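# Unplug the clipped cord from the power strip

## Task

Pull out the plug whose cord is held in the wire clip on the power strip, leave that plug clear of the wire clip, and finish without either gripper holding any other loose object.

## Robot and tools

Robot: two arms, left_arm and right_arm, each with a parallel two-finger gripper. Calibrated bases in the scene frame: left_arm at (+0.035, +0.264, 0) m, quat_wxyz (+1.000, 0, 0, -0.004); right_arm at (+0.010, -0.350, 0) m, quat_wxyz (+1.000, 0, 0, -0.018). A camera stand is fixed to the floor behind the arms. Loose objects may occasionally be nudged by outside pushes.

Frames. Scene frame: origin at table-top height halfway between the nominal bases, +z up, +x forward over the table, left_arm on the +y side (arm names do not match image sides). Each arm's reported end_effector_position (m) and end_effector_quat_wxyz are in that arm's own base frame. Fixed cameras and the table use the scene frame. Motion offsets are along the axes of that arm's current Hand target. Gripper axes: fingers point along +z, they open and close along y. The reported position is the spot between the pads, roughly 1 cm short of the tips. Reported poses may be wrong by a few cm, more when reaching far.

Row layout (shared by execute_actions and move): one flat list of 14 numbers covering both arms, always all 14 even if one arm stays still. Order: left dx, dy, dz, rx, ry, rz, opening, then right dx, dy, dz, rx, ry, rz, opening. Pose numbers are offsets, not poses, each in [-1, 1], where 1.0 equals 0.6 m (dx, dy, dz) or 180 degrees; rx, ry, rz form a single rotation vector. They are measured from the arm's Hand target as it was when the action or move began, so re-sending the same offset moves further. Six zeros re-request the current Hand target. Opening is absolute, not an offset: +1 fully open (0.094 m), -1 closed. A 0 in the opening slot is a real command, so to keep a gripper unchanged send its present command (see Tool commands).

execute_actions(actions, cameras): actions is a list of up to 15 rows, one row per 1/30 s control step; if fewer rows are given, the last repeats to fill 15 steps. Every row counts from the action's starting pose. An empty list returns state, the scene number and images. cameras: list of names, ["all"], [] or null (null gives images only for an empty list). Image cameras: cam_high, cam_left_wrist, cam_right_wrist (896x504). Unknown names invalidate the call.

move(target, speed, blend, opening_speed, grip_force, blocking, cameras): straight-line path toward one row or a list of up to 15 rows, all counted from the same starting Hand targets. speed in m/s, 0.002 to 2.9, default 0.25 (rotation up to twice that in rad/s); one value or one per target. blend in m rounds corners in a list; 0 stops at each. opening_speed: scale units per second, at least 0.2, for slow closing on fragile items. grip_force: newtons per pad, 10 to 50, one value or one per arm, persists; lower values close slowly. blocking=false returns after about 0.5 s while motion continues. Paths share a 10 s cap and do not avoid obstacles or the other arm. Opening changes at later targets apply on arrival. The result adds a move: line, e.g. done, off_target, moving, held or fault, plus limits (paced = command clipped, held = steps withheld). done means within 10 mm and 2 degrees at rest. Avoid paths passing near an arm's own base; go around it.

wait(seconds 0 to 10): let time pass holding commands; a running move continues. stop(): brake the running move. zoom_image(camera, region): enlarge [x0, y0, x1, y1] pixels, at most 504x504, from cam_high, cam_low, cam_left_wrist or cam_right_wrist, only from the latest images. finished_scene(scene): ends the scene with its number; irreversible; the goal must hold without the robot.

Results: Hand target is the last commanded pose after clipping; the gripper often rests short of it by up to a few cm from friction or load, not a sign of contact; repeat or add the missing offset. Orientation commands are clipped to within 40 degrees of the measured one per step. grip_measured: finger opening on the -1..+1 scale, reads a bit wide when empty and a few thousandths narrower than a gripped rigid part. grip_effort_nm: averaged gripper motor effort, negative closing; not pad force. Joint torques in joint order (waist, shoulder, elbow, wrist pitch, wrist yaw, wrist roll), including gravity, with offsets and noise; the first three wrap at ±28 N m. Joint velocities may say within noise. Joint limits (rad): waist -2.618..3.054, shoulder 0..3.142, elbow 0..3.142 (straight 2.901), wrist pitch and yaw -1.571..1.571, roll -2.094..2.094.

Avoid: dropping or flinging objects, releasing moving parts, fast impacts or hard pushes on fixed or heavy things, anything leaving the table, the grippers, housings or wrist cameras touching each other, one gripper closing on the other's fingers, strain on camera cables, and long stretched or pushing holds that heat motors (MOTOR HOT at 75 °C, fault fold at 90 °C). A blocked arm keeps pressing; command its target back past the gripper to relieve it. Faster moves hit harder and lag more. To release, command an opening well above grip_measured.

Each tool is called by a JSON object that holds its "method" and its "body".

## Session

{"method": "execute_actions", "body": {"actions": []}}

Scene clock: 0.00 s.
left_arm: end_effector_position=(+0.2201, -0.0507, +0.2060) grip_measured=+1.000 grip_effort_nm=n/a end_effector_quat_wxyz=(+0.472, -0.185, +0.859, -0.074) | right_arm: end_effector_position=(+0.2638, +0.0336, +0.2083) grip_measured=+1.000 grip_effort_nm=n/a end_effector_quat_wxyz=(+0.602, +0.176, +0.775, +0.076)
Joint positions: left_arm=[-0.722 0.597 0.699 -0.842 -0.631 -0.861 0.094] | right_arm=[0.5 0.492 0.39 -0.217 0.574 0.527 0.094]
Joint velocities: within noise
Joint torques (N m): no reading
Heat: left arm: 40 °C; right arm: 36 °C.
Hand target: left_arm +0.2204, -0.0492, +0.2113; +0.478, -0.188, +0.855, -0.074 | right_arm +0.2635, +0.0327, +0.2141; +0.607, +0.178, +0.771, +0.078
Tool commands: left_gripper/opening=+1.0 right_gripper/opening=+1.0

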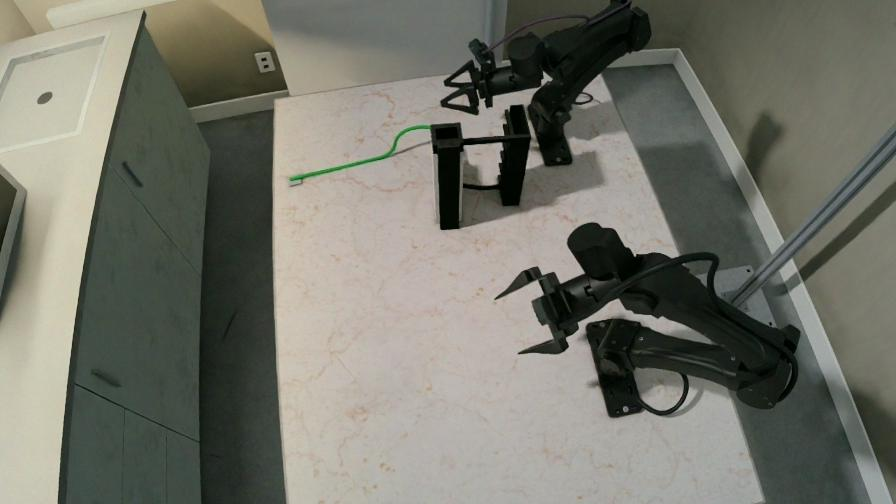

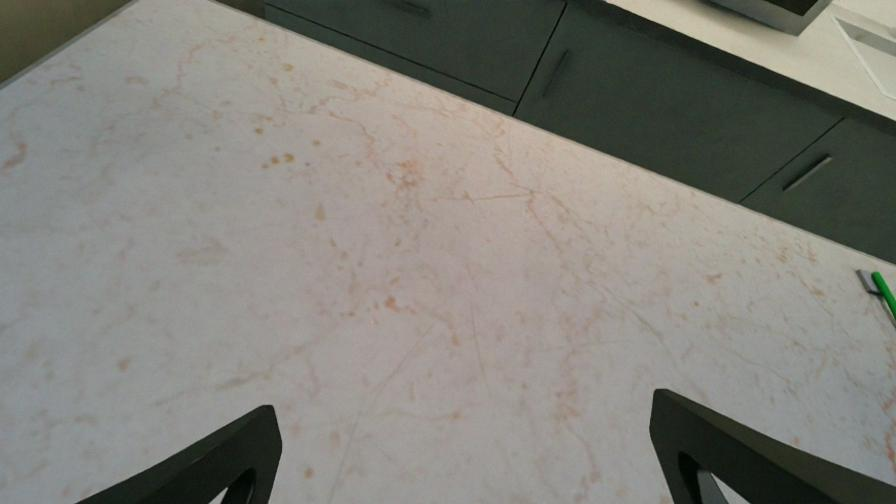

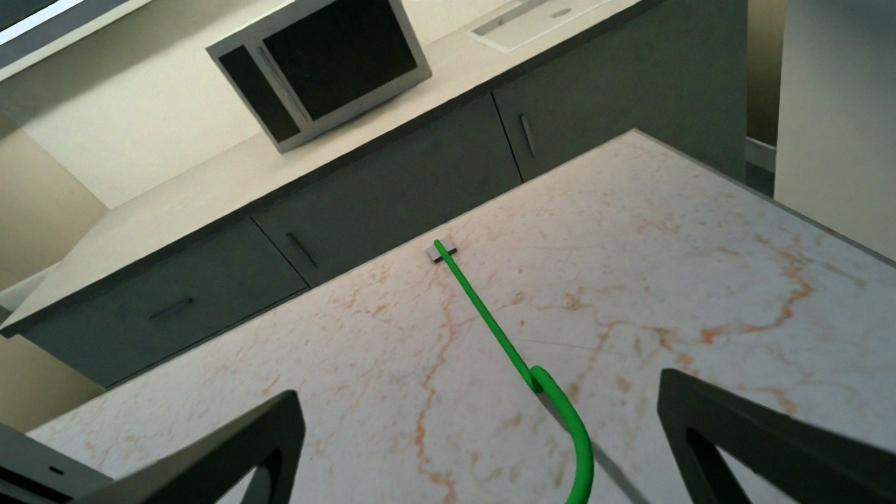

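{"method": "zoom_image", "body": {"camera": "cam_high", "region": [400, 80, 580, 240]}}

{"method": "zoom_image", "body": {"camera": "cam_high", "region": [270, 100, 450, 220]}}

Scaled by 2.800.

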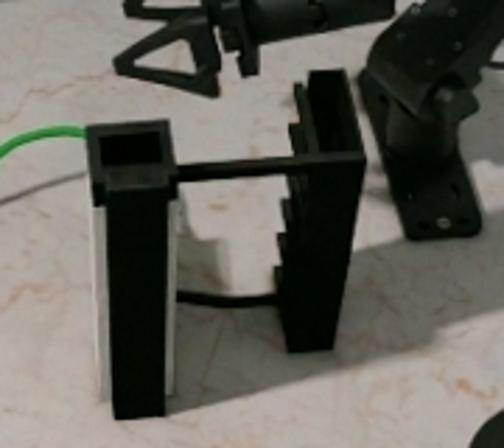

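Scaled by 2.800.

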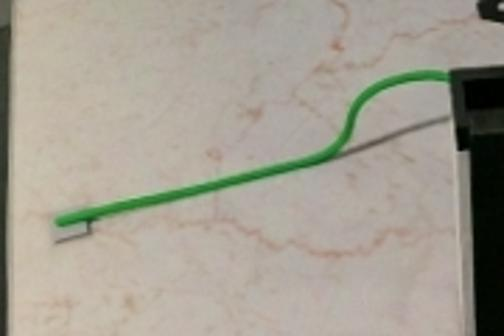

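{"method": "move", "body": {"target": [-0.11,-0.135,-0.042,0.38,0.061,0.328,1,0,0,0,0,0,0,1], "cameras": ["all"]}}

Scene clock: 7.63 s.
left_arm: end_effector_position=(+0.2504, -0.0951, +0.2910) grip_measured=+1.000 grip_effort_nm=-0.02 end_effector_quat_wxyz=(+0.391, +0.518, +0.701, -0.294) | right_arm: end_effector_position=(+0.2638, +0.0336, +0.2083) grip_measured=+1.000 grip_effort_nm=0.02 end_effector_quat_wxyz=(+0.602, +0.176, +0.775, +0.076)
Joint positions: left_arm=[0.244 1.372 1.444 -1.568 1.021 1.475 0.094] | right_arm=[0.5 0.492 0.39 -0.217 0.574 0.527 0.094]
Joint torques (N m): left_arm=[-0.76 -3.74 9.26 0.42 0.75 0.11] | right_arm=[-0.09 1.01 7.53 1.35 0.12 -0.06]
Heat: left arm: 41 °C; right arm: 37 °C.
Hand target: left_arm +0.2506, -0.0990, +0.3016; +0.396, +0.526, +0.687, -0.306 | right_arm +0.2635, +0.0327, +0.2141; +0.607, +0.178, +0.771, +0.078
Off the commanded pose: left_arm 0.011 m, 2 deg | right_arm 0.006 m, 1 deg.
joint sent to its limit (left arm) — joint 4 (wrist pitch), lower limit. The joint targets still meet the commanded pose.
move: off_target (left_arm)

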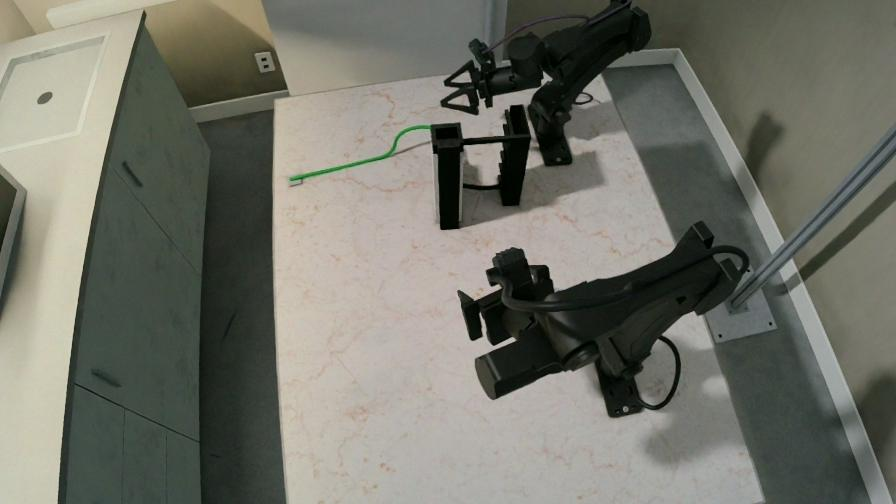

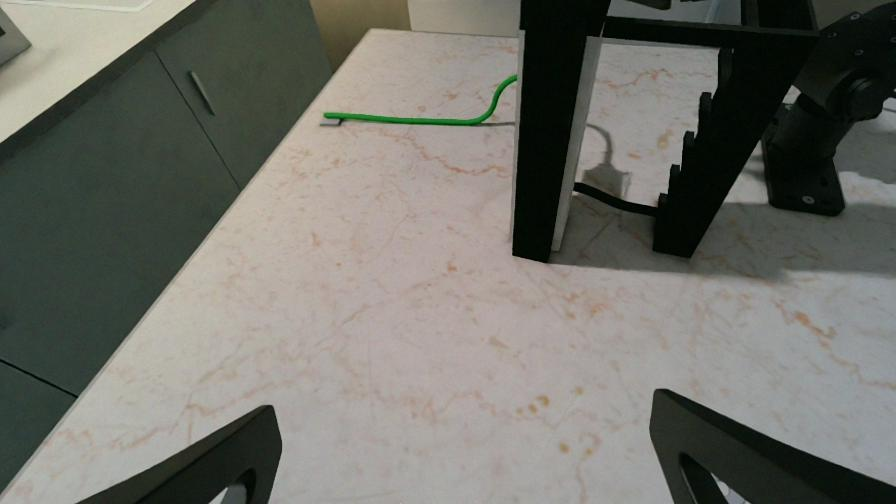

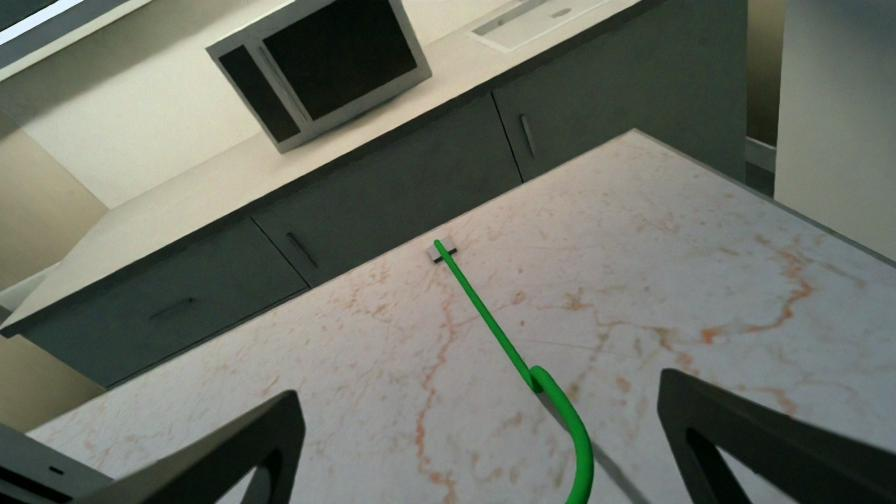

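{"method": "move", "body": {"target": [-0.2,0,-0.13,0,-0.08,0,1,0,0,0,0,0,0,1], "cameras": ["cam_left_wrist"]}}

{"method": "zoom_image", "body": {"camera": "cam_left_wrist", "region": [400, 0, 850, 260]}}

Scene clock: 10.23 s.
left_arm: end_effector_position=(+0.2514, -0.0906, +0.4368) grip_measured=+1.000 grip_effort_nm=-0.02 end_effector_quat_wxyz=(+0.544, +0.425, +0.653, -0.313) | right_arm: end_effector_position=(+0.2638, +0.0336, +0.2083) grip_measured=+1.000 grip_effort_nm=0.02 end_effector_quat_wxyz=(+0.602, +0.176, +0.775, +0.076)
Joint positions: left_arm=[0.364 1.341 1.801 -1.571 1.33 1.153 0.094] | right_arm=[0.5 0.492 0.39 -0.217 0.574 0.527 0.094]
Joint torques (N m): left_arm=[0.23 -2.54 7.25 0.84 0.82 -0.06] | right_arm=[0.02 1.06 7.49 1.36 0.12 -0.01]
Heat: left arm: 41 °C; right arm: 37 °C.
Hand target: left_arm +0.2491, -0.0915, +0.4445; +0.479, +0.484, +0.632, -0.369 | right_arm +0.2635, +0.0327, +0.2141; +0.607, +0.178, +0.771, +0.078
Off the commanded pose: left_arm 0.008 m, 12 deg | right_arm 0.006 m, 1 deg.
joint sent to its limit (left arm) — joint 4 (wrist pitch), lower limit. The joint targets are off in orientation, not in position.
move: off_target (left_arm)
Images, in order (width x height): cam_left_wrist 896x504.

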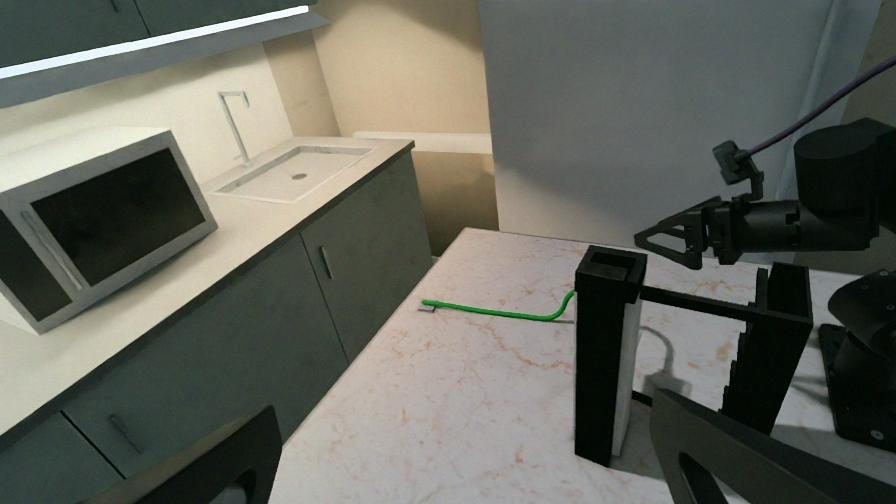

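Scaled by 1.120.

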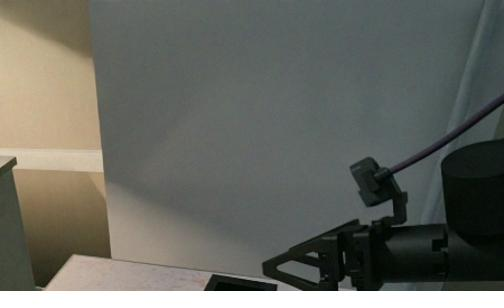

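{"method": "move", "body": {"target": [0,0,0,0,0,0,1,-0.157,-0.087,0.012,-0.344,0.089,-0.21,1], "cameras": ["all"]}}

Scene clock: 15.97 s.
left_arm: end_effector_position=(+0.2514, -0.0906, +0.4370) grip_measured=+1.000 grip_effort_nm=-0.02 end_effector_quat_wxyz=(+0.544, +0.424, +0.653, -0.313) | right_arm: end_effector_position=(+0.2790, -0.0506, +0.2719) grip_measured=+1.000 grip_effort_nm=0.02 end_effector_quat_wxyz=(+0.518, -0.355, +0.754, +0.193)
Joint positions: left_arm=[0.364 1.341 1.801 -1.571 1.331 1.153 0.094] | right_arm=[-0.81 1.458 1.342 -1.535 -1.17 -1.743 0.094]
Joint torques (N m): left_arm=[0.23 -2.54 7.23 0.84 0.8 -0.05] | right_arm=[-0.17 -4.25 7.43 -0.25 -0.71 -0.1]
Heat: left arm: 41 °C; right arm: 38 °C.
Hand target: left_arm +0.2491, -0.0915, +0.4445; +0.479, +0.484, +0.632, -0.369 | right_arm +0.2798, -0.0510, +0.2802; +0.497, -0.410, +0.709, +0.286
Off the commanded pose: left_arm 0.008 m, 12 deg | right_arm 0.008 m, 14 deg.
joint sent to its limit (left arm) — joint 4 (wrist pitch), lower limit. The joint targets are off in orientation, not in position.
joint sent to its limit (right arm) — joint 4 (wrist pitch), lower limit. The joint targets are off in orientation, not in position.
move: off_target (left_arm, right_arm)

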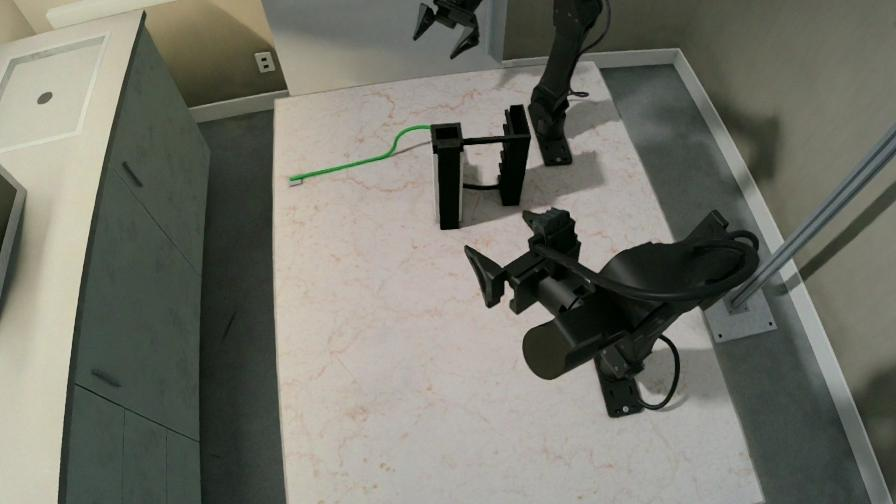

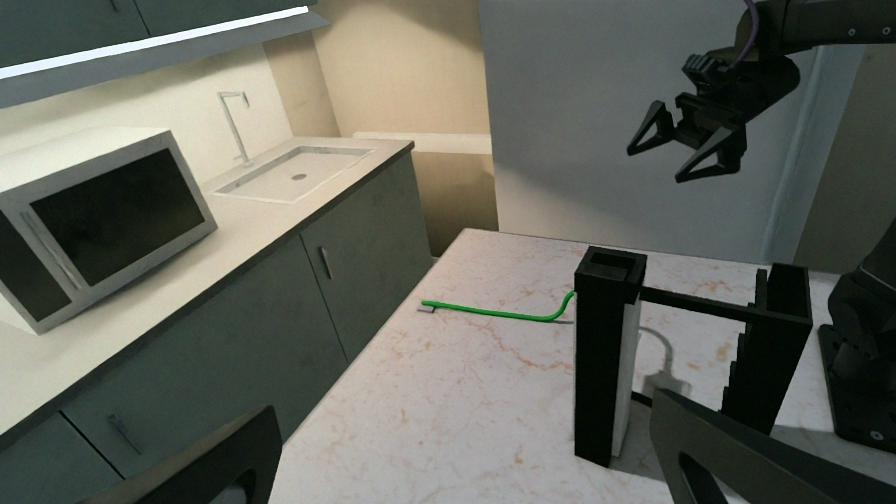

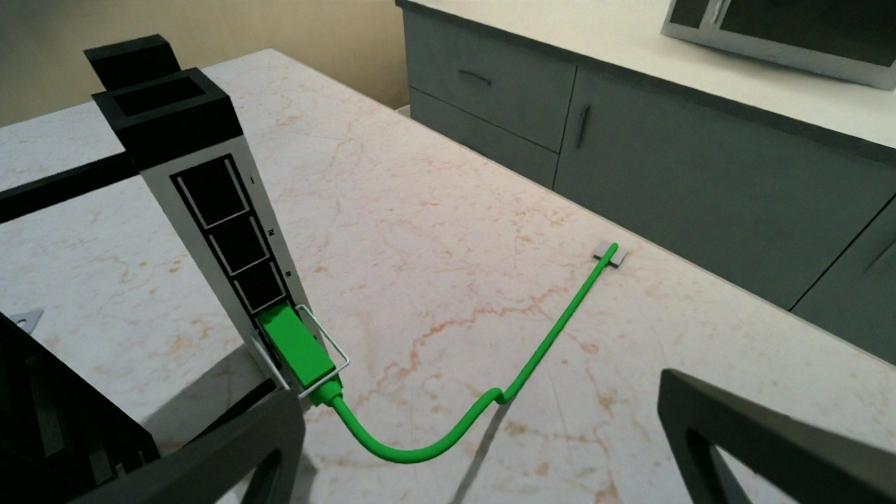

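{"method": "zoom_image", "body": {"camera": "cam_right_wrist", "region": [130, 130, 410, 480]}}

Scaled by 1.440.

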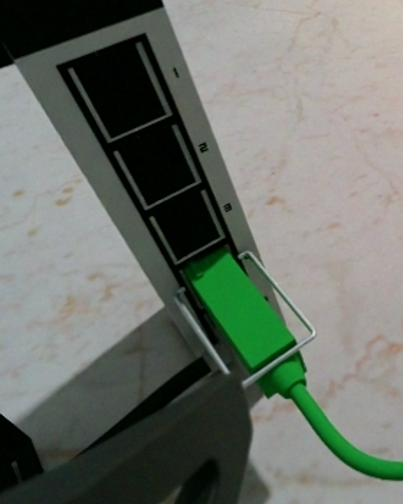

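{"method": "move", "body": {"target": [0,0,0,0,0,0,1,0.187,-0.036,0.072,-0.054,-0.056,-0.014,1], "cameras": ["cam_high","cam_right_wrist"]}}

Scene clock: 22.30 s.
left_arm: end_effector_position=(+0.2514, -0.0906, +0.4370) grip_measured=+1.000 grip_effort_nm=-0.02 end_effector_quat_wxyz=(+0.544, +0.424, +0.653, -0.313) | right_arm: end_effector_position=(+0.2959, -0.0599, +0.1599) grip_measured=+1.000 grip_effort_nm=0.02 end_effector_quat_wxyz=(+0.479, -0.376, +0.735, +0.299)
Joint positions: left_arm=[0.364 1.341 1.801 -1.571 1.331 1.153 0.094] | right_arm=[-0.776 1.848 1.255 -1.519 -1.134 -2.071 0.094]
Joint torques (N m): left_arm=[0.23 -2.52 7.24 0.84 0.8 -0.05] | right_arm=[0.77 -6.82 5.09 -0.64 -0.53 -0.07]
Heat: left arm: 42 °C; right arm: 38 °C.
Hand target: left_arm +0.2491, -0.0915, +0.4445; +0.479, +0.484, +0.632, -0.369 | right_arm +0.2998, -0.0600, +0.1600; +0.527, -0.439, +0.627, +0.369
Off the commanded pose: left_arm 0.008 m, 12 deg | right_arm 0.004 m, 17 deg.
joint sent to its limit (left arm) — joint 4 (wrist pitch), lower limit. The joint targets are off in orientation, not in position.
joint sent to its limit (right arm) — joint 6 (wrist roll), lower limit. The joint targets are off in orientation, not in position.
move: off_target (left_arm, right_arm)
Images, in order (width x height): cam_high 896x504, cam_right_wrist 896x504.

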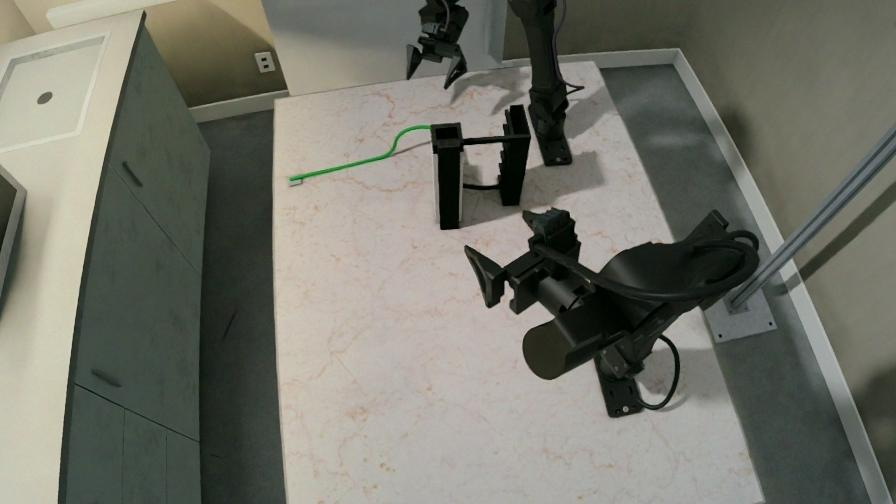

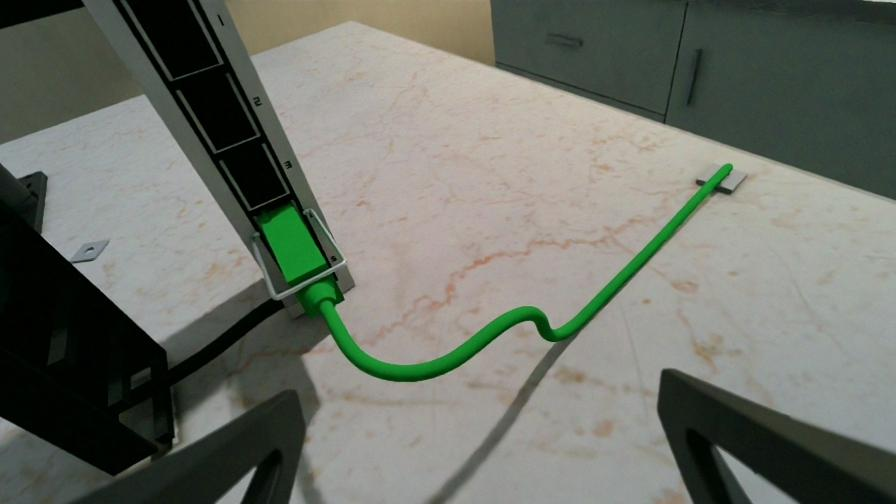

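{"method": "move", "body": {"target": [0,0,0,0,0,0,1,0.144,0.07,0.107,0,0,0,-1], "cameras": ["cam_high","cam_left_wrist","cam_right_wrist"]}}

Scene clock: 31.40 s.
left_arm: end_effector_position=(+0.2514, -0.0906, +0.4370) grip_measured=+1.000 grip_effort_nm=-0.01 end_effector_quat_wxyz=(+0.544, +0.424, +0.653, -0.313) | right_arm: end_effector_position=(+0.2752, -0.0016, +0.0636) grip_measured=-0.987 grip_effort_nm=-0.68 end_effector_quat_wxyz=(+0.490, -0.409, +0.703, +0.315)
Joint positions: left_arm=[0.364 1.341 1.801 -1.571 1.331 1.153 0.094] | right_arm=[-0.665 1.926 0.872 -1.03 -1.192 -2.073 0.001]
Joint torques (N m): left_arm=[0.23 -2.52 7.24 0.84 0.8 -0.05] | right_arm=[0.28 -6.01 2.86 -0.55 -0.71 -0.1]
Heat: left arm: 42 °C; right arm: 37 °C.
Hand target: left_arm +0.2491, -0.0915, +0.4445; +0.479, +0.484, +0.632, -0.369 | right_arm +0.2768, -0.0003, +0.0638; +0.527, -0.439, +0.627, +0.369
Off the commanded pose: left_arm 0.008 m, 12 deg | right_arm 0.002 m, 12 deg.
joint sent to its limit (left arm) — joint 4 (wrist pitch), lower limit. The joint targets are off in orientation, not in position.
joint sent to its limit (right arm) — joint 6 (wrist roll), lower limit. The joint targets are off in orientation, not in position.
move: off_target (left_arm, right_arm)

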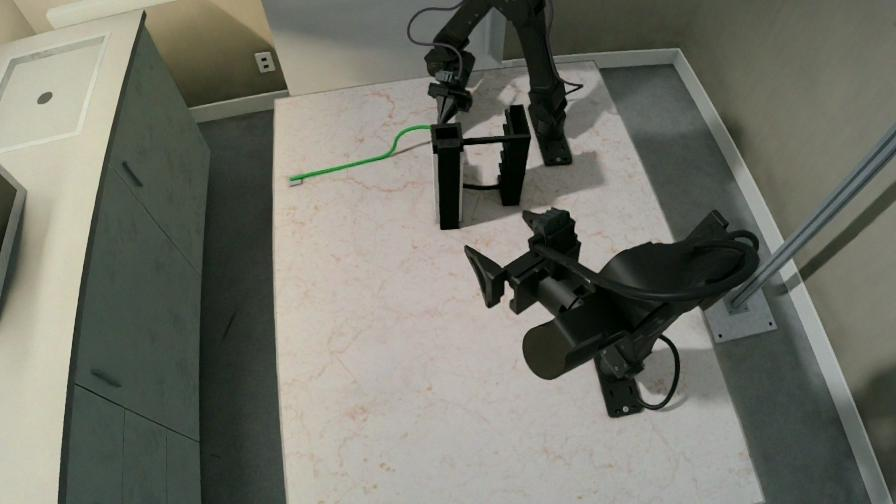

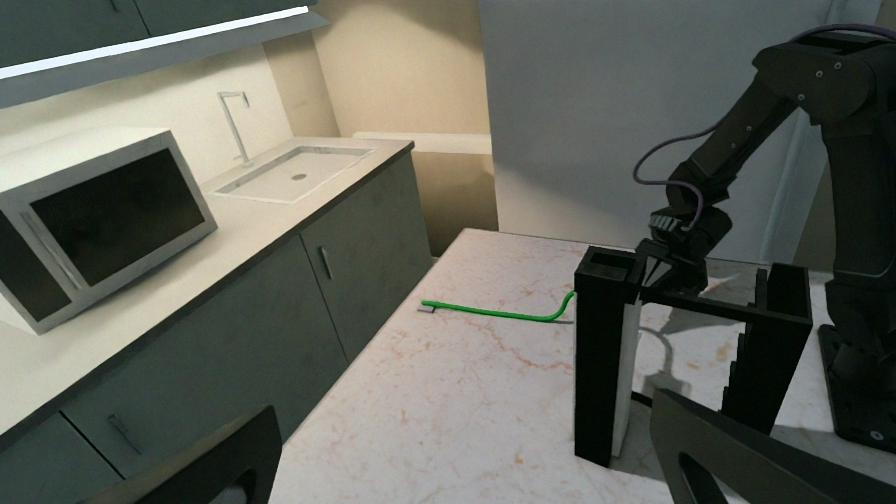

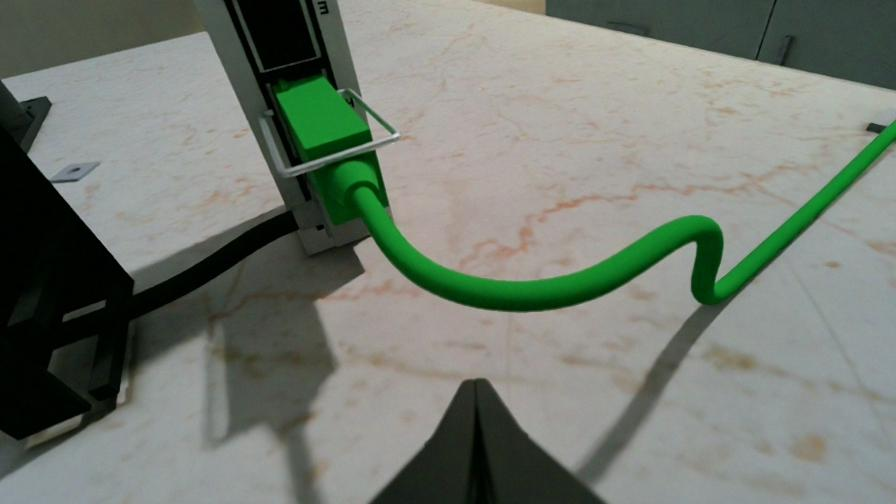

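{"method": "move", "body": {"target": [0,0,0,0,0,0,1,-0.02,0.053,0.114,0,0,0,-1], "speed": 0.12, "cameras": ["cam_right_wrist"]}}

Scene clock: 34.87 s.
left_arm: end_effector_position=(+0.2514, -0.0906, +0.4370) grip_measured=+1.000 grip_effort_nm=-0.02 end_effector_quat_wxyz=(+0.544, +0.424, +0.653, -0.313) | right_arm: end_effector_position=(+0.2690, +0.0740, +0.0591) grip_measured=-0.987 grip_effort_nm=-0.68 end_effector_quat_wxyz=(+0.515, -0.444, +0.633, +0.370)
Joint positions: left_arm=[0.364 1.341 1.801 -1.571 1.331 1.153 0.094] | right_arm=[-0.42 1.931 0.73 -0.767 -1.357 -1.966 0.001]
Joint torques (N m): left_arm=[0.23 -2.54 7.24 0.85 0.8 -0.05] | right_arm=[0.5 -7.13 2.43 -0.35 -0.78 0.02]
Heat: left arm: 42 °C; right arm: 37 °C.
Hand target: left_arm +0.2491, -0.0915, +0.4445; +0.479, +0.484, +0.632, -0.369 | right_arm +0.2706, +0.0759, +0.0639; +0.527, -0.439, +0.627, +0.369
Off the commanded pose: left_arm 0.008 m, 12 deg | right_arm 0.005 m, 2 deg.
joint sent to its limit (left arm) — joint 4 (wrist pitch), lower limit. The joint targets are off in orientation, not in position.
move: off_target (left_arm)
Images, in order (width x height): cam_right_wrist 896x504.

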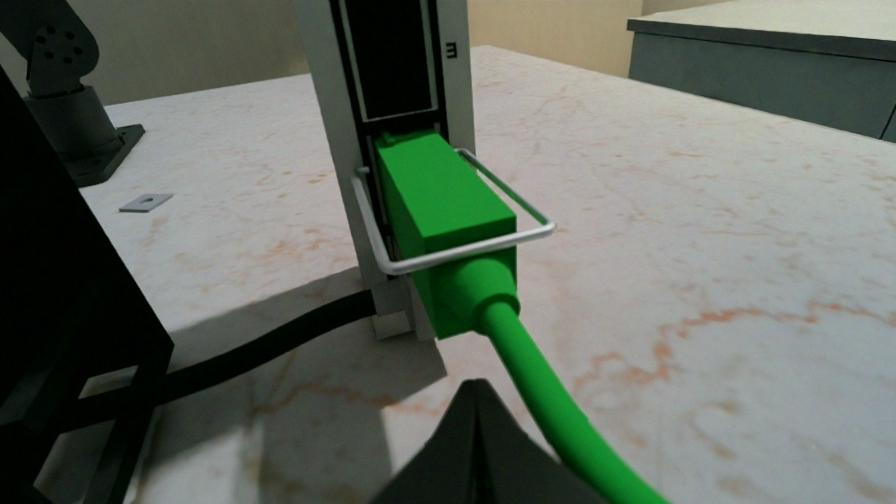

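{"method": "move", "body": {"target": [0,0,0,0,0,0,1,0.0,0.045,0.03,0,0,0,-1], "speed": 0.12, "cameras": ["cam_right_wrist"]}}

Scene clock: 39.10 s.
left_arm: end_effector_position=(+0.2514, -0.0906, +0.4370) grip_measured=+1.000 grip_effort_nm=-0.02 end_effector_quat_wxyz=(+0.544, +0.424, +0.653, -0.313) | right_arm: end_effector_position=(+0.2512, +0.0994, +0.0538) grip_measured=-0.987 grip_effort_nm=-0.68 end_effector_quat_wxyz=(+0.515, -0.438, +0.637, +0.371)
Joint positions: left_arm=[0.364 1.341 1.801 -1.571 1.331 1.153 0.094] | right_arm=[-0.342 1.78 0.497 -0.274 -1.376 -1.536 0.001]
Joint torques (N m): left_arm=[0.21 -2.52 7.24 0.84 0.8 -0.05] | right_arm=[0.58 -7.23 2.56 0.18 -0.81 0.04]
Heat: left arm: 42 °C; right arm: 37 °C.
Hand target: left_arm +0.2491, -0.0915, +0.4445; +0.479, +0.484, +0.632, -0.369 | right_arm +0.2512, +0.1017, +0.0608; +0.527, -0.439, +0.627, +0.369
Off the commanded pose: left_arm 0.008 m, 12 deg | right_arm 0.007 m, 2 deg.
joint sent to its limit (left arm) — joint 4 (wrist pitch), lower limit. The joint targets are off in orientation, not in position.
move: off_target (left_arm)
Images, in order (width x height): cam_right_wrist 896x504.

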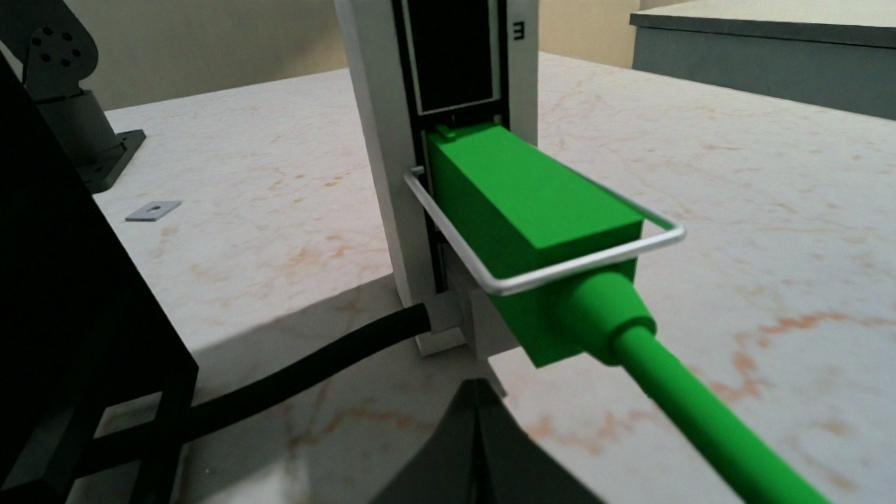

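{"method": "move", "body": {"target": [[0,0,0,0,0,0,1,0.0,0.010,0.035,0,0,0,-1],[0,0,0,0,0,0,1,-0.07,0.012,0.03,0,0,0,-1]], "speed": 0.1, "cameras": ["cam_right_wrist"]}}

Scene clock: 42.60 s.
left_arm: end_effector_position=(+0.2514, -0.0906, +0.4370) grip_measured=+1.000 grip_effort_nm=-0.02 end_effector_quat_wxyz=(+0.544, +0.424, +0.653, -0.313) | right_arm: end_effector_position=(+0.2527, +0.1255, +0.0926) grip_measured=-0.987 grip_effort_nm=-0.67 end_effector_quat_wxyz=(+0.525, -0.434, +0.634, +0.365)
Joint positions: left_arm=[0.364 1.341 1.801 -1.571 1.331 1.153 0.094] | right_arm=[-0.215 1.49 0.325 0.267 -1.337 -0.878 0.001]
Joint torques (N m): left_arm=[0.23 -2.54 7.24 0.84 0.8 -0.05] | right_arm=[0.68 -5.37 5.24 0.53 -0.55 0]
Heat: left arm: 42 °C; right arm: 36 °C.
Hand target: left_arm +0.2491, -0.0915, +0.4445; +0.479, +0.484, +0.632, -0.369 | right_arm +0.2530, +0.1277, +0.0991; +0.527, -0.440, +0.627, +0.369
Off the commanded pose: left_arm 0.008 m, 12 deg | right_arm 0.007 m, 1 deg.
joint sent to its limit (left arm) — joint 4 (wrist pitch), lower limit. The joint targets are off in orientation, not in position.
move: off_target (left_arm)
Images, in order (width x height): cam_right_wrist 896x504.

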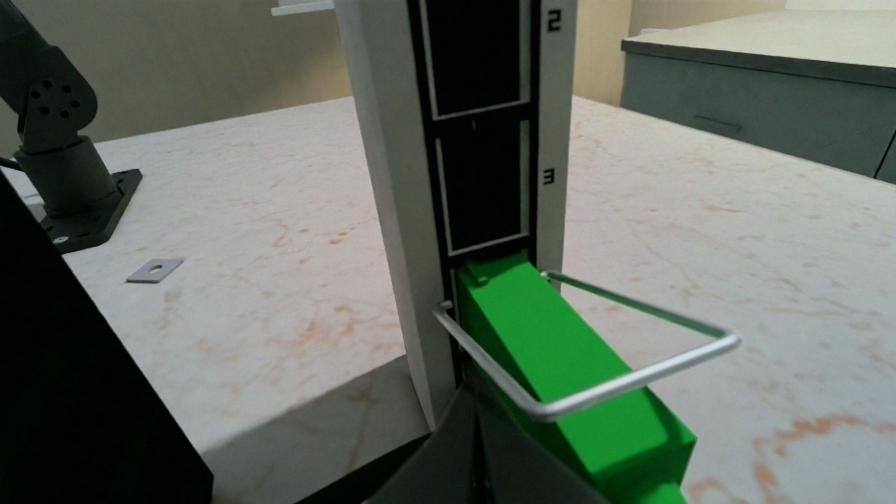

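{"method": "move", "body": {"target": [[0,0,0,0,0,0,1,-0.065,0.0,-0.005,0,0,0,-1],[0,0,0,0,0,0,1,-0.09,0.012,0.023,0,0,0,-1]], "speed": 0.1, "cameras": ["cam_right_wrist"]}}

Scene clock: 45.93 s.
left_arm: end_effector_position=(+0.2514, -0.0906, +0.4370) grip_measured=+1.000 grip_effort_nm=-0.02 end_effector_quat_wxyz=(+0.544, +0.424, +0.653, -0.313) | right_arm: end_effector_position=(+0.2524, +0.1512, +0.1462) grip_measured=-0.987 grip_effort_nm=-0.67 end_effector_quat_wxyz=(+0.516, -0.433, +0.633, +0.381)
Joint positions: left_arm=[0.364 1.341 1.801 -1.571 1.331 1.153 0.094] | right_arm=[-0.089 1.24 0.371 0.232 -1.268 -0.579 0.001]
Joint torques (N m): left_arm=[0.23 -2.54 7.24 0.84 0.8 -0.05] | right_arm=[0.44 -4.08 5.22 1.2 -0.26 -0.01]
Heat: left arm: 42 °C; right arm: 36 °C.
Hand target: left_arm +0.2491, -0.0915, +0.4445; +0.479, +0.484, +0.632, -0.369 | right_arm +0.2540, +0.1517, +0.1499; +0.527, -0.440, +0.627, +0.369
Off the commanded pose: left_arm 0.008 m, 12 deg | right_arm 0.004 m, 2 deg.
joint sent to its limit (left arm) — joint 4 (wrist pitch), lower limit. The joint targets are off in orientation, not in position.
move: off_target (left_arm)
Images, in order (width x height): cam_right_wrist 896x504.

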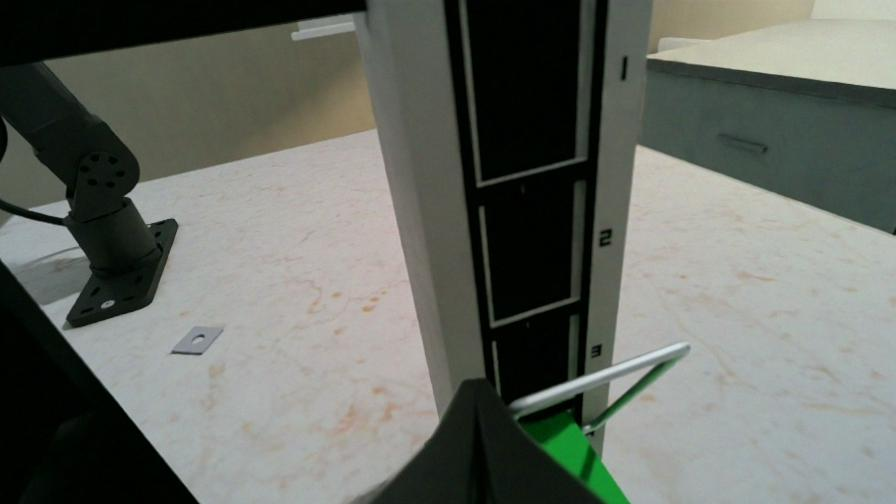

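{"method": "move", "body": {"target": [0,0,0,0,0,0,1,-0.033,-0.008,0.016,0,0,0,-1], "speed": 0.08, "cameras": ["cam_right_wrist"]}}

Scene clock: 47.77 s.
left_arm: end_effector_position=(+0.2514, -0.0906, +0.4370) grip_measured=+1.000 grip_effort_nm=-0.02 end_effector_quat_wxyz=(+0.544, +0.424, +0.653, -0.313) | right_arm: end_effector_position=(+0.2545, +0.1616, +0.1538) grip_measured=-0.987 grip_effort_nm=-0.67 end_effector_quat_wxyz=(+0.507, -0.427, +0.641, +0.388)
Joint positions: left_arm=[0.364 1.341 1.801 -1.571 1.331 1.153 0.094] | right_arm=[-0.036 1.22 0.387 0.254 -1.225 -0.485 0.001]
Joint torques (N m): left_arm=[0.23 -2.54 7.24 0.84 0.8 -0.05] | right_arm=[0.51 -4.16 7.97 1.25 -0.18 0]
Heat: left arm: 42 °C; right arm: 37 °C.
Hand target: left_arm +0.2491, -0.0915, +0.4445; +0.479, +0.484, +0.632, -0.369 | right_arm +0.2629, +0.1621, +0.1677; +0.527, -0.439, +0.627, +0.369
Off the commanded pose: left_arm 0.008 m, 12 deg | right_arm 0.016 m, 4 deg.
joint sent to its limit (left arm) — joint 4 (wrist pitch), lower limit. The joint targets are off in orientation, not in position.
move: off_target (left_arm, right_arm)
Images, in order (width x height): cam_right_wrist 896x504.

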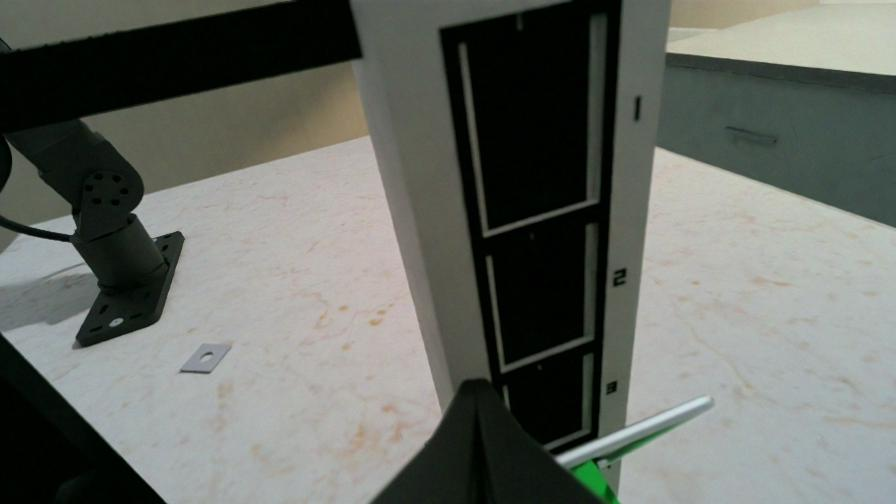

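{"method": "move", "body": {"target": [0,0,0,0,0,0,1,0.02,0.02,-0.09,0,0,0,-1], "speed": 0.12, "cameras": ["cam_right_wrist"]}}

Scene clock: 50.90 s.
left_arm: end_effector_position=(+0.2514, -0.0906, +0.4370) grip_measured=+1.000 grip_effort_nm=-0.02 end_effector_quat_wxyz=(+0.544, +0.424, +0.653, -0.313) | right_arm: end_effector_position=(+0.2294, +0.1166, +0.1578) grip_measured=-0.987 grip_effort_nm=-0.68 end_effector_quat_wxyz=(+0.521, -0.439, +0.632, +0.368)
Joint positions: left_arm=[0.364 1.341 1.801 -1.571 1.331 1.153 0.094] | right_arm=[-0.293 1.215 0.535 -0.604 -1.376 -1.272 0.001]
Joint torques (N m): left_arm=[0.23 -2.52 7.24 0.84 0.8 -0.05] | right_arm=[-0.79 -1.77 7.47 0.18 -0.71 -0.14]
Heat: left arm: 42 °C; right arm: 37 °C.
Hand target: left_arm +0.2491, -0.0915, +0.4445; +0.479, +0.484, +0.632, -0.369 | right_arm +0.2328, +0.1143, +0.1652; +0.527, -0.440, +0.627, +0.369
Off the commanded pose: left_arm 0.008 m, 12 deg | right_arm 0.008 m, 1 deg.
joint sent to its limit (left arm) — joint 4 (wrist pitch), lower limit. The joint targets are off in orientation, not in position.
move: off_target (left_arm)
Images, in order (width x height): cam_right_wrist 896x504.

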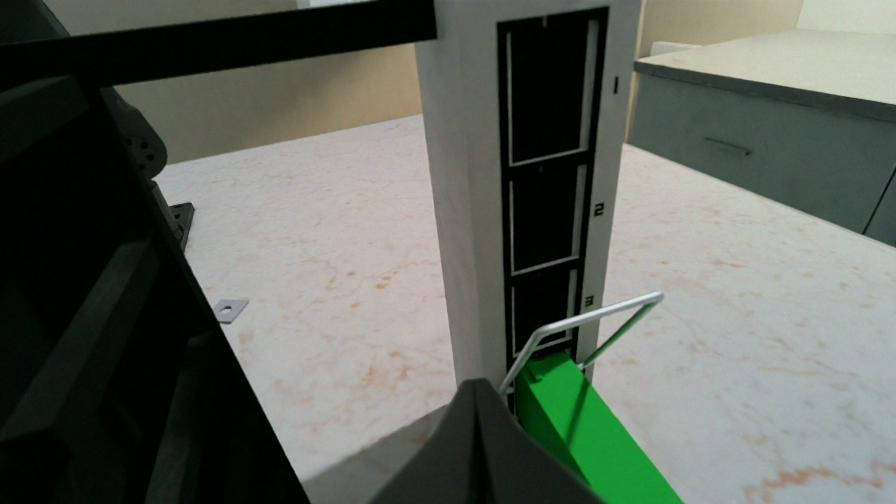

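{"method": "move", "body": {"target": [[0,0,0,0,0,0,1,0.03,-0.05,-0.1,0,0,0,-1],[0,0,0,0,0,0,1,0.032,-0.117,-0.038,-0.09,0.193,-0.047,0.4]], "cameras": ["cam_right_wrist"]}}

Scene clock: 57.97 s.
left_arm: end_effector_position=(+0.2514, -0.0906, +0.4370) grip_measured=+1.000 grip_effort_nm=-0.02 end_effector_quat_wxyz=(+0.544, +0.424, +0.653, -0.313) | right_arm: end_effector_position=(+0.2879, +0.0632, +0.1458) grip_measured=+0.397 grip_effort_nm=0.15 end_effector_quat_wxyz=(-0.273, +0.646, -0.665, -0.257)
Joint positions: left_arm=[0.364 1.341 1.801 -1.571 1.331 1.153 0.094] | right_arm=[-0.22 1.69 1.305 -1.354 -0.755 -1.828 0.066]
Joint torques (N m): left_arm=[0.23 -2.52 7.24 0.85 0.8 -0.05] | right_arm=[0.31 -5.79 7.12 -0.45 -0.54 0.03]
Heat: left arm: 42 °C; right arm: 37 °C.
Hand target: left_arm +0.2491, -0.0915, +0.4445; +0.479, +0.484, +0.632, -0.369 | right_arm +0.2900, +0.0661, +0.1502; -0.276, +0.642, -0.664, -0.266
Off the commanded pose: left_arm 0.008 m, 12 deg | right_arm 0.006 m, 1 deg.
joint sent to its limit (left arm) — joint 4 (wrist pitch), lower limit. The joint targets are off in orientation, not in position.
move: off_target (left_arm)
Images, in order (width x height): cam_right_wrist 896x504.

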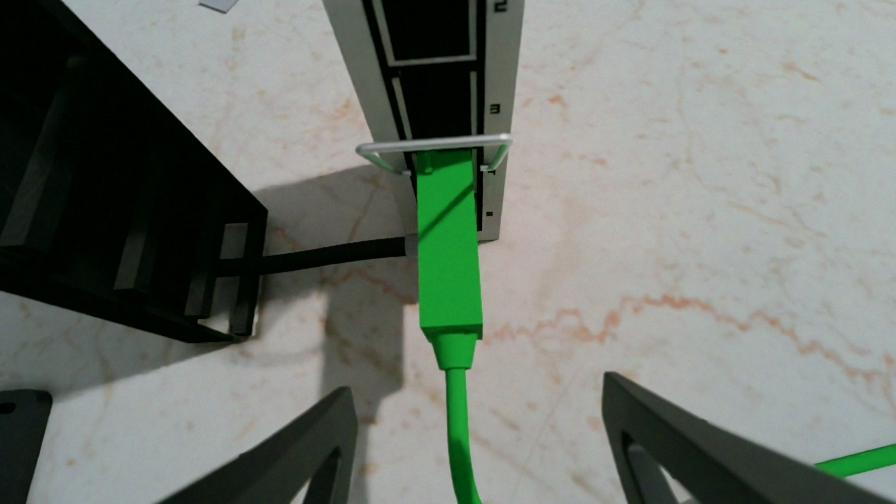

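{"method": "move", "body": {"target": [0,0,0,0,0,0,1,0.033,0.011,0.15,0,0,0,0.4], "speed": 0.15, "cameras": ["cam_right_wrist"]}}

Scene clock: 61.00 s.
left_arm: end_effector_position=(+0.2514, -0.0906, +0.4370) grip_measured=+1.000 grip_effort_nm=-0.02 end_effector_quat_wxyz=(+0.544, +0.424, +0.653, -0.313) | right_arm: end_effector_position=(+0.2866, +0.1108, +0.0733) grip_measured=+0.397 grip_effort_nm=0.15 end_effector_quat_wxyz=(-0.270, +0.646, -0.667, -0.255)
Joint positions: left_arm=[0.364 1.341 1.801 -1.571 1.331 1.153 0.094] | right_arm=[-0.051 1.697 1.022 -0.901 -0.76 -1.592 0.066]
Joint torques (N m): left_arm=[0.21 -2.54 7.24 0.84 0.8 -0.05] | right_arm=[0.54 -6.17 4.46 0.11 -0.67 0.07]
Heat: left arm: 42 °C; right arm: 37 °C.
Hand target: left_arm +0.2491, -0.0915, +0.4445; +0.479, +0.484, +0.632, -0.369 | right_arm +0.2851, +0.1161, +0.0726; -0.276, +0.642, -0.664, -0.266
Off the commanded pose: left_arm 0.008 m, 12 deg | right_arm 0.005 m, 2 deg.
joint sent to its limit (left arm) — joint 4 (wrist pitch), lower limit. The joint targets are off in orientation, not in position.
move: off_target (left_arm)
Images, in order (width x height): cam_right_wrist 896x504.

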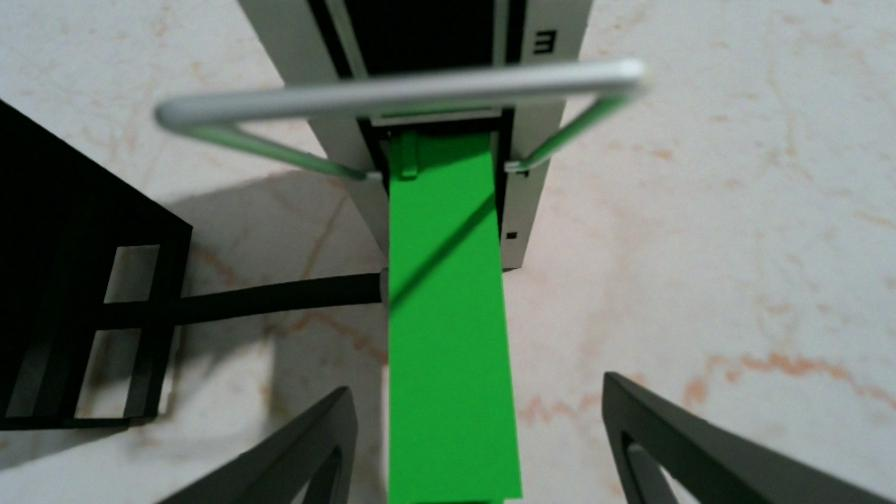

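{"method": "move", "body": {"target": [[0,0,0,0,0,0,1,0,0.009,0,0,0,0,0.4],[0,0,0,0,0,0,1,0,0.009,0,0,0,0,-0.8]], "speed": 0.1, "opening_speed": 0.8, "cameras": ["cam_right_wrist"]}}

Scene clock: 64.20 s.
left_arm: end_effector_position=(+0.2514, -0.0906, +0.4370) grip_measured=+1.000 grip_effort_nm=-0.02 end_effector_quat_wxyz=(+0.544, +0.424, +0.653, -0.313) | right_arm: end_effector_position=(+0.2815, +0.1111, +0.0680) grip_measured=-0.494 grip_effort_nm=-1.01 end_effector_quat_wxyz=(-0.266, +0.644, -0.669, -0.259)
Joint positions: left_arm=[0.364 1.341 1.801 -1.571 1.331 1.153 0.094] | right_arm=[-0.051 1.697 0.998 -0.89 -0.76 -1.592 0.024]
Joint torques (N m): left_arm=[0.23 -2.54 7.24 0.85 0.8 -0.05] | right_arm=[0.53 -7.75 4.48 0.02 -0.68 0.03]
Heat: left arm: 42 °C; right arm: 37 °C.
Hand target: left_arm +0.2491, -0.0915, +0.4445; +0.479, +0.484, +0.632, -0.369 | right_arm +0.2797, +0.1163, +0.0726; -0.276, +0.642, -0.664, -0.266
Off the commanded pose: left_arm 0.008 m, 12 deg | right_arm 0.007 m, 2 deg.
joint sent to its limit (left arm) — joint 4 (wrist pitch), lower limit. The joint targets are off in orientation, not in position.
move: off_target (left_arm)
Images, in order (width x height): cam_right_wrist 896x504.

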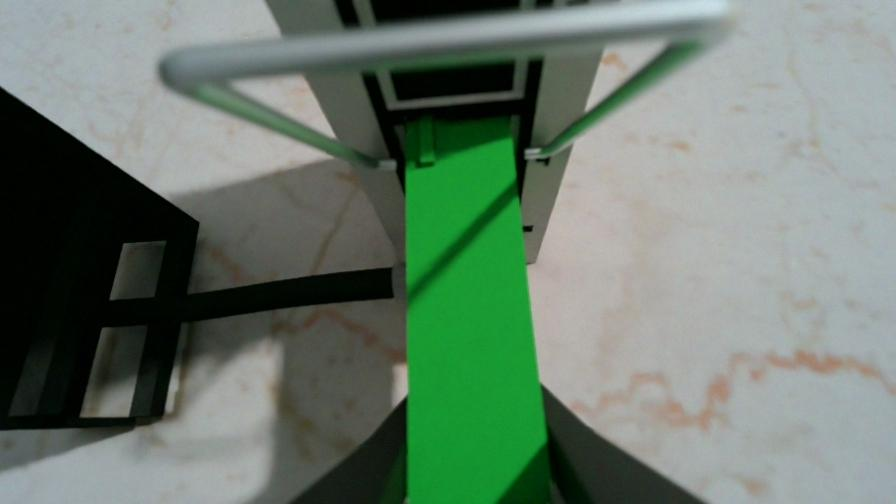

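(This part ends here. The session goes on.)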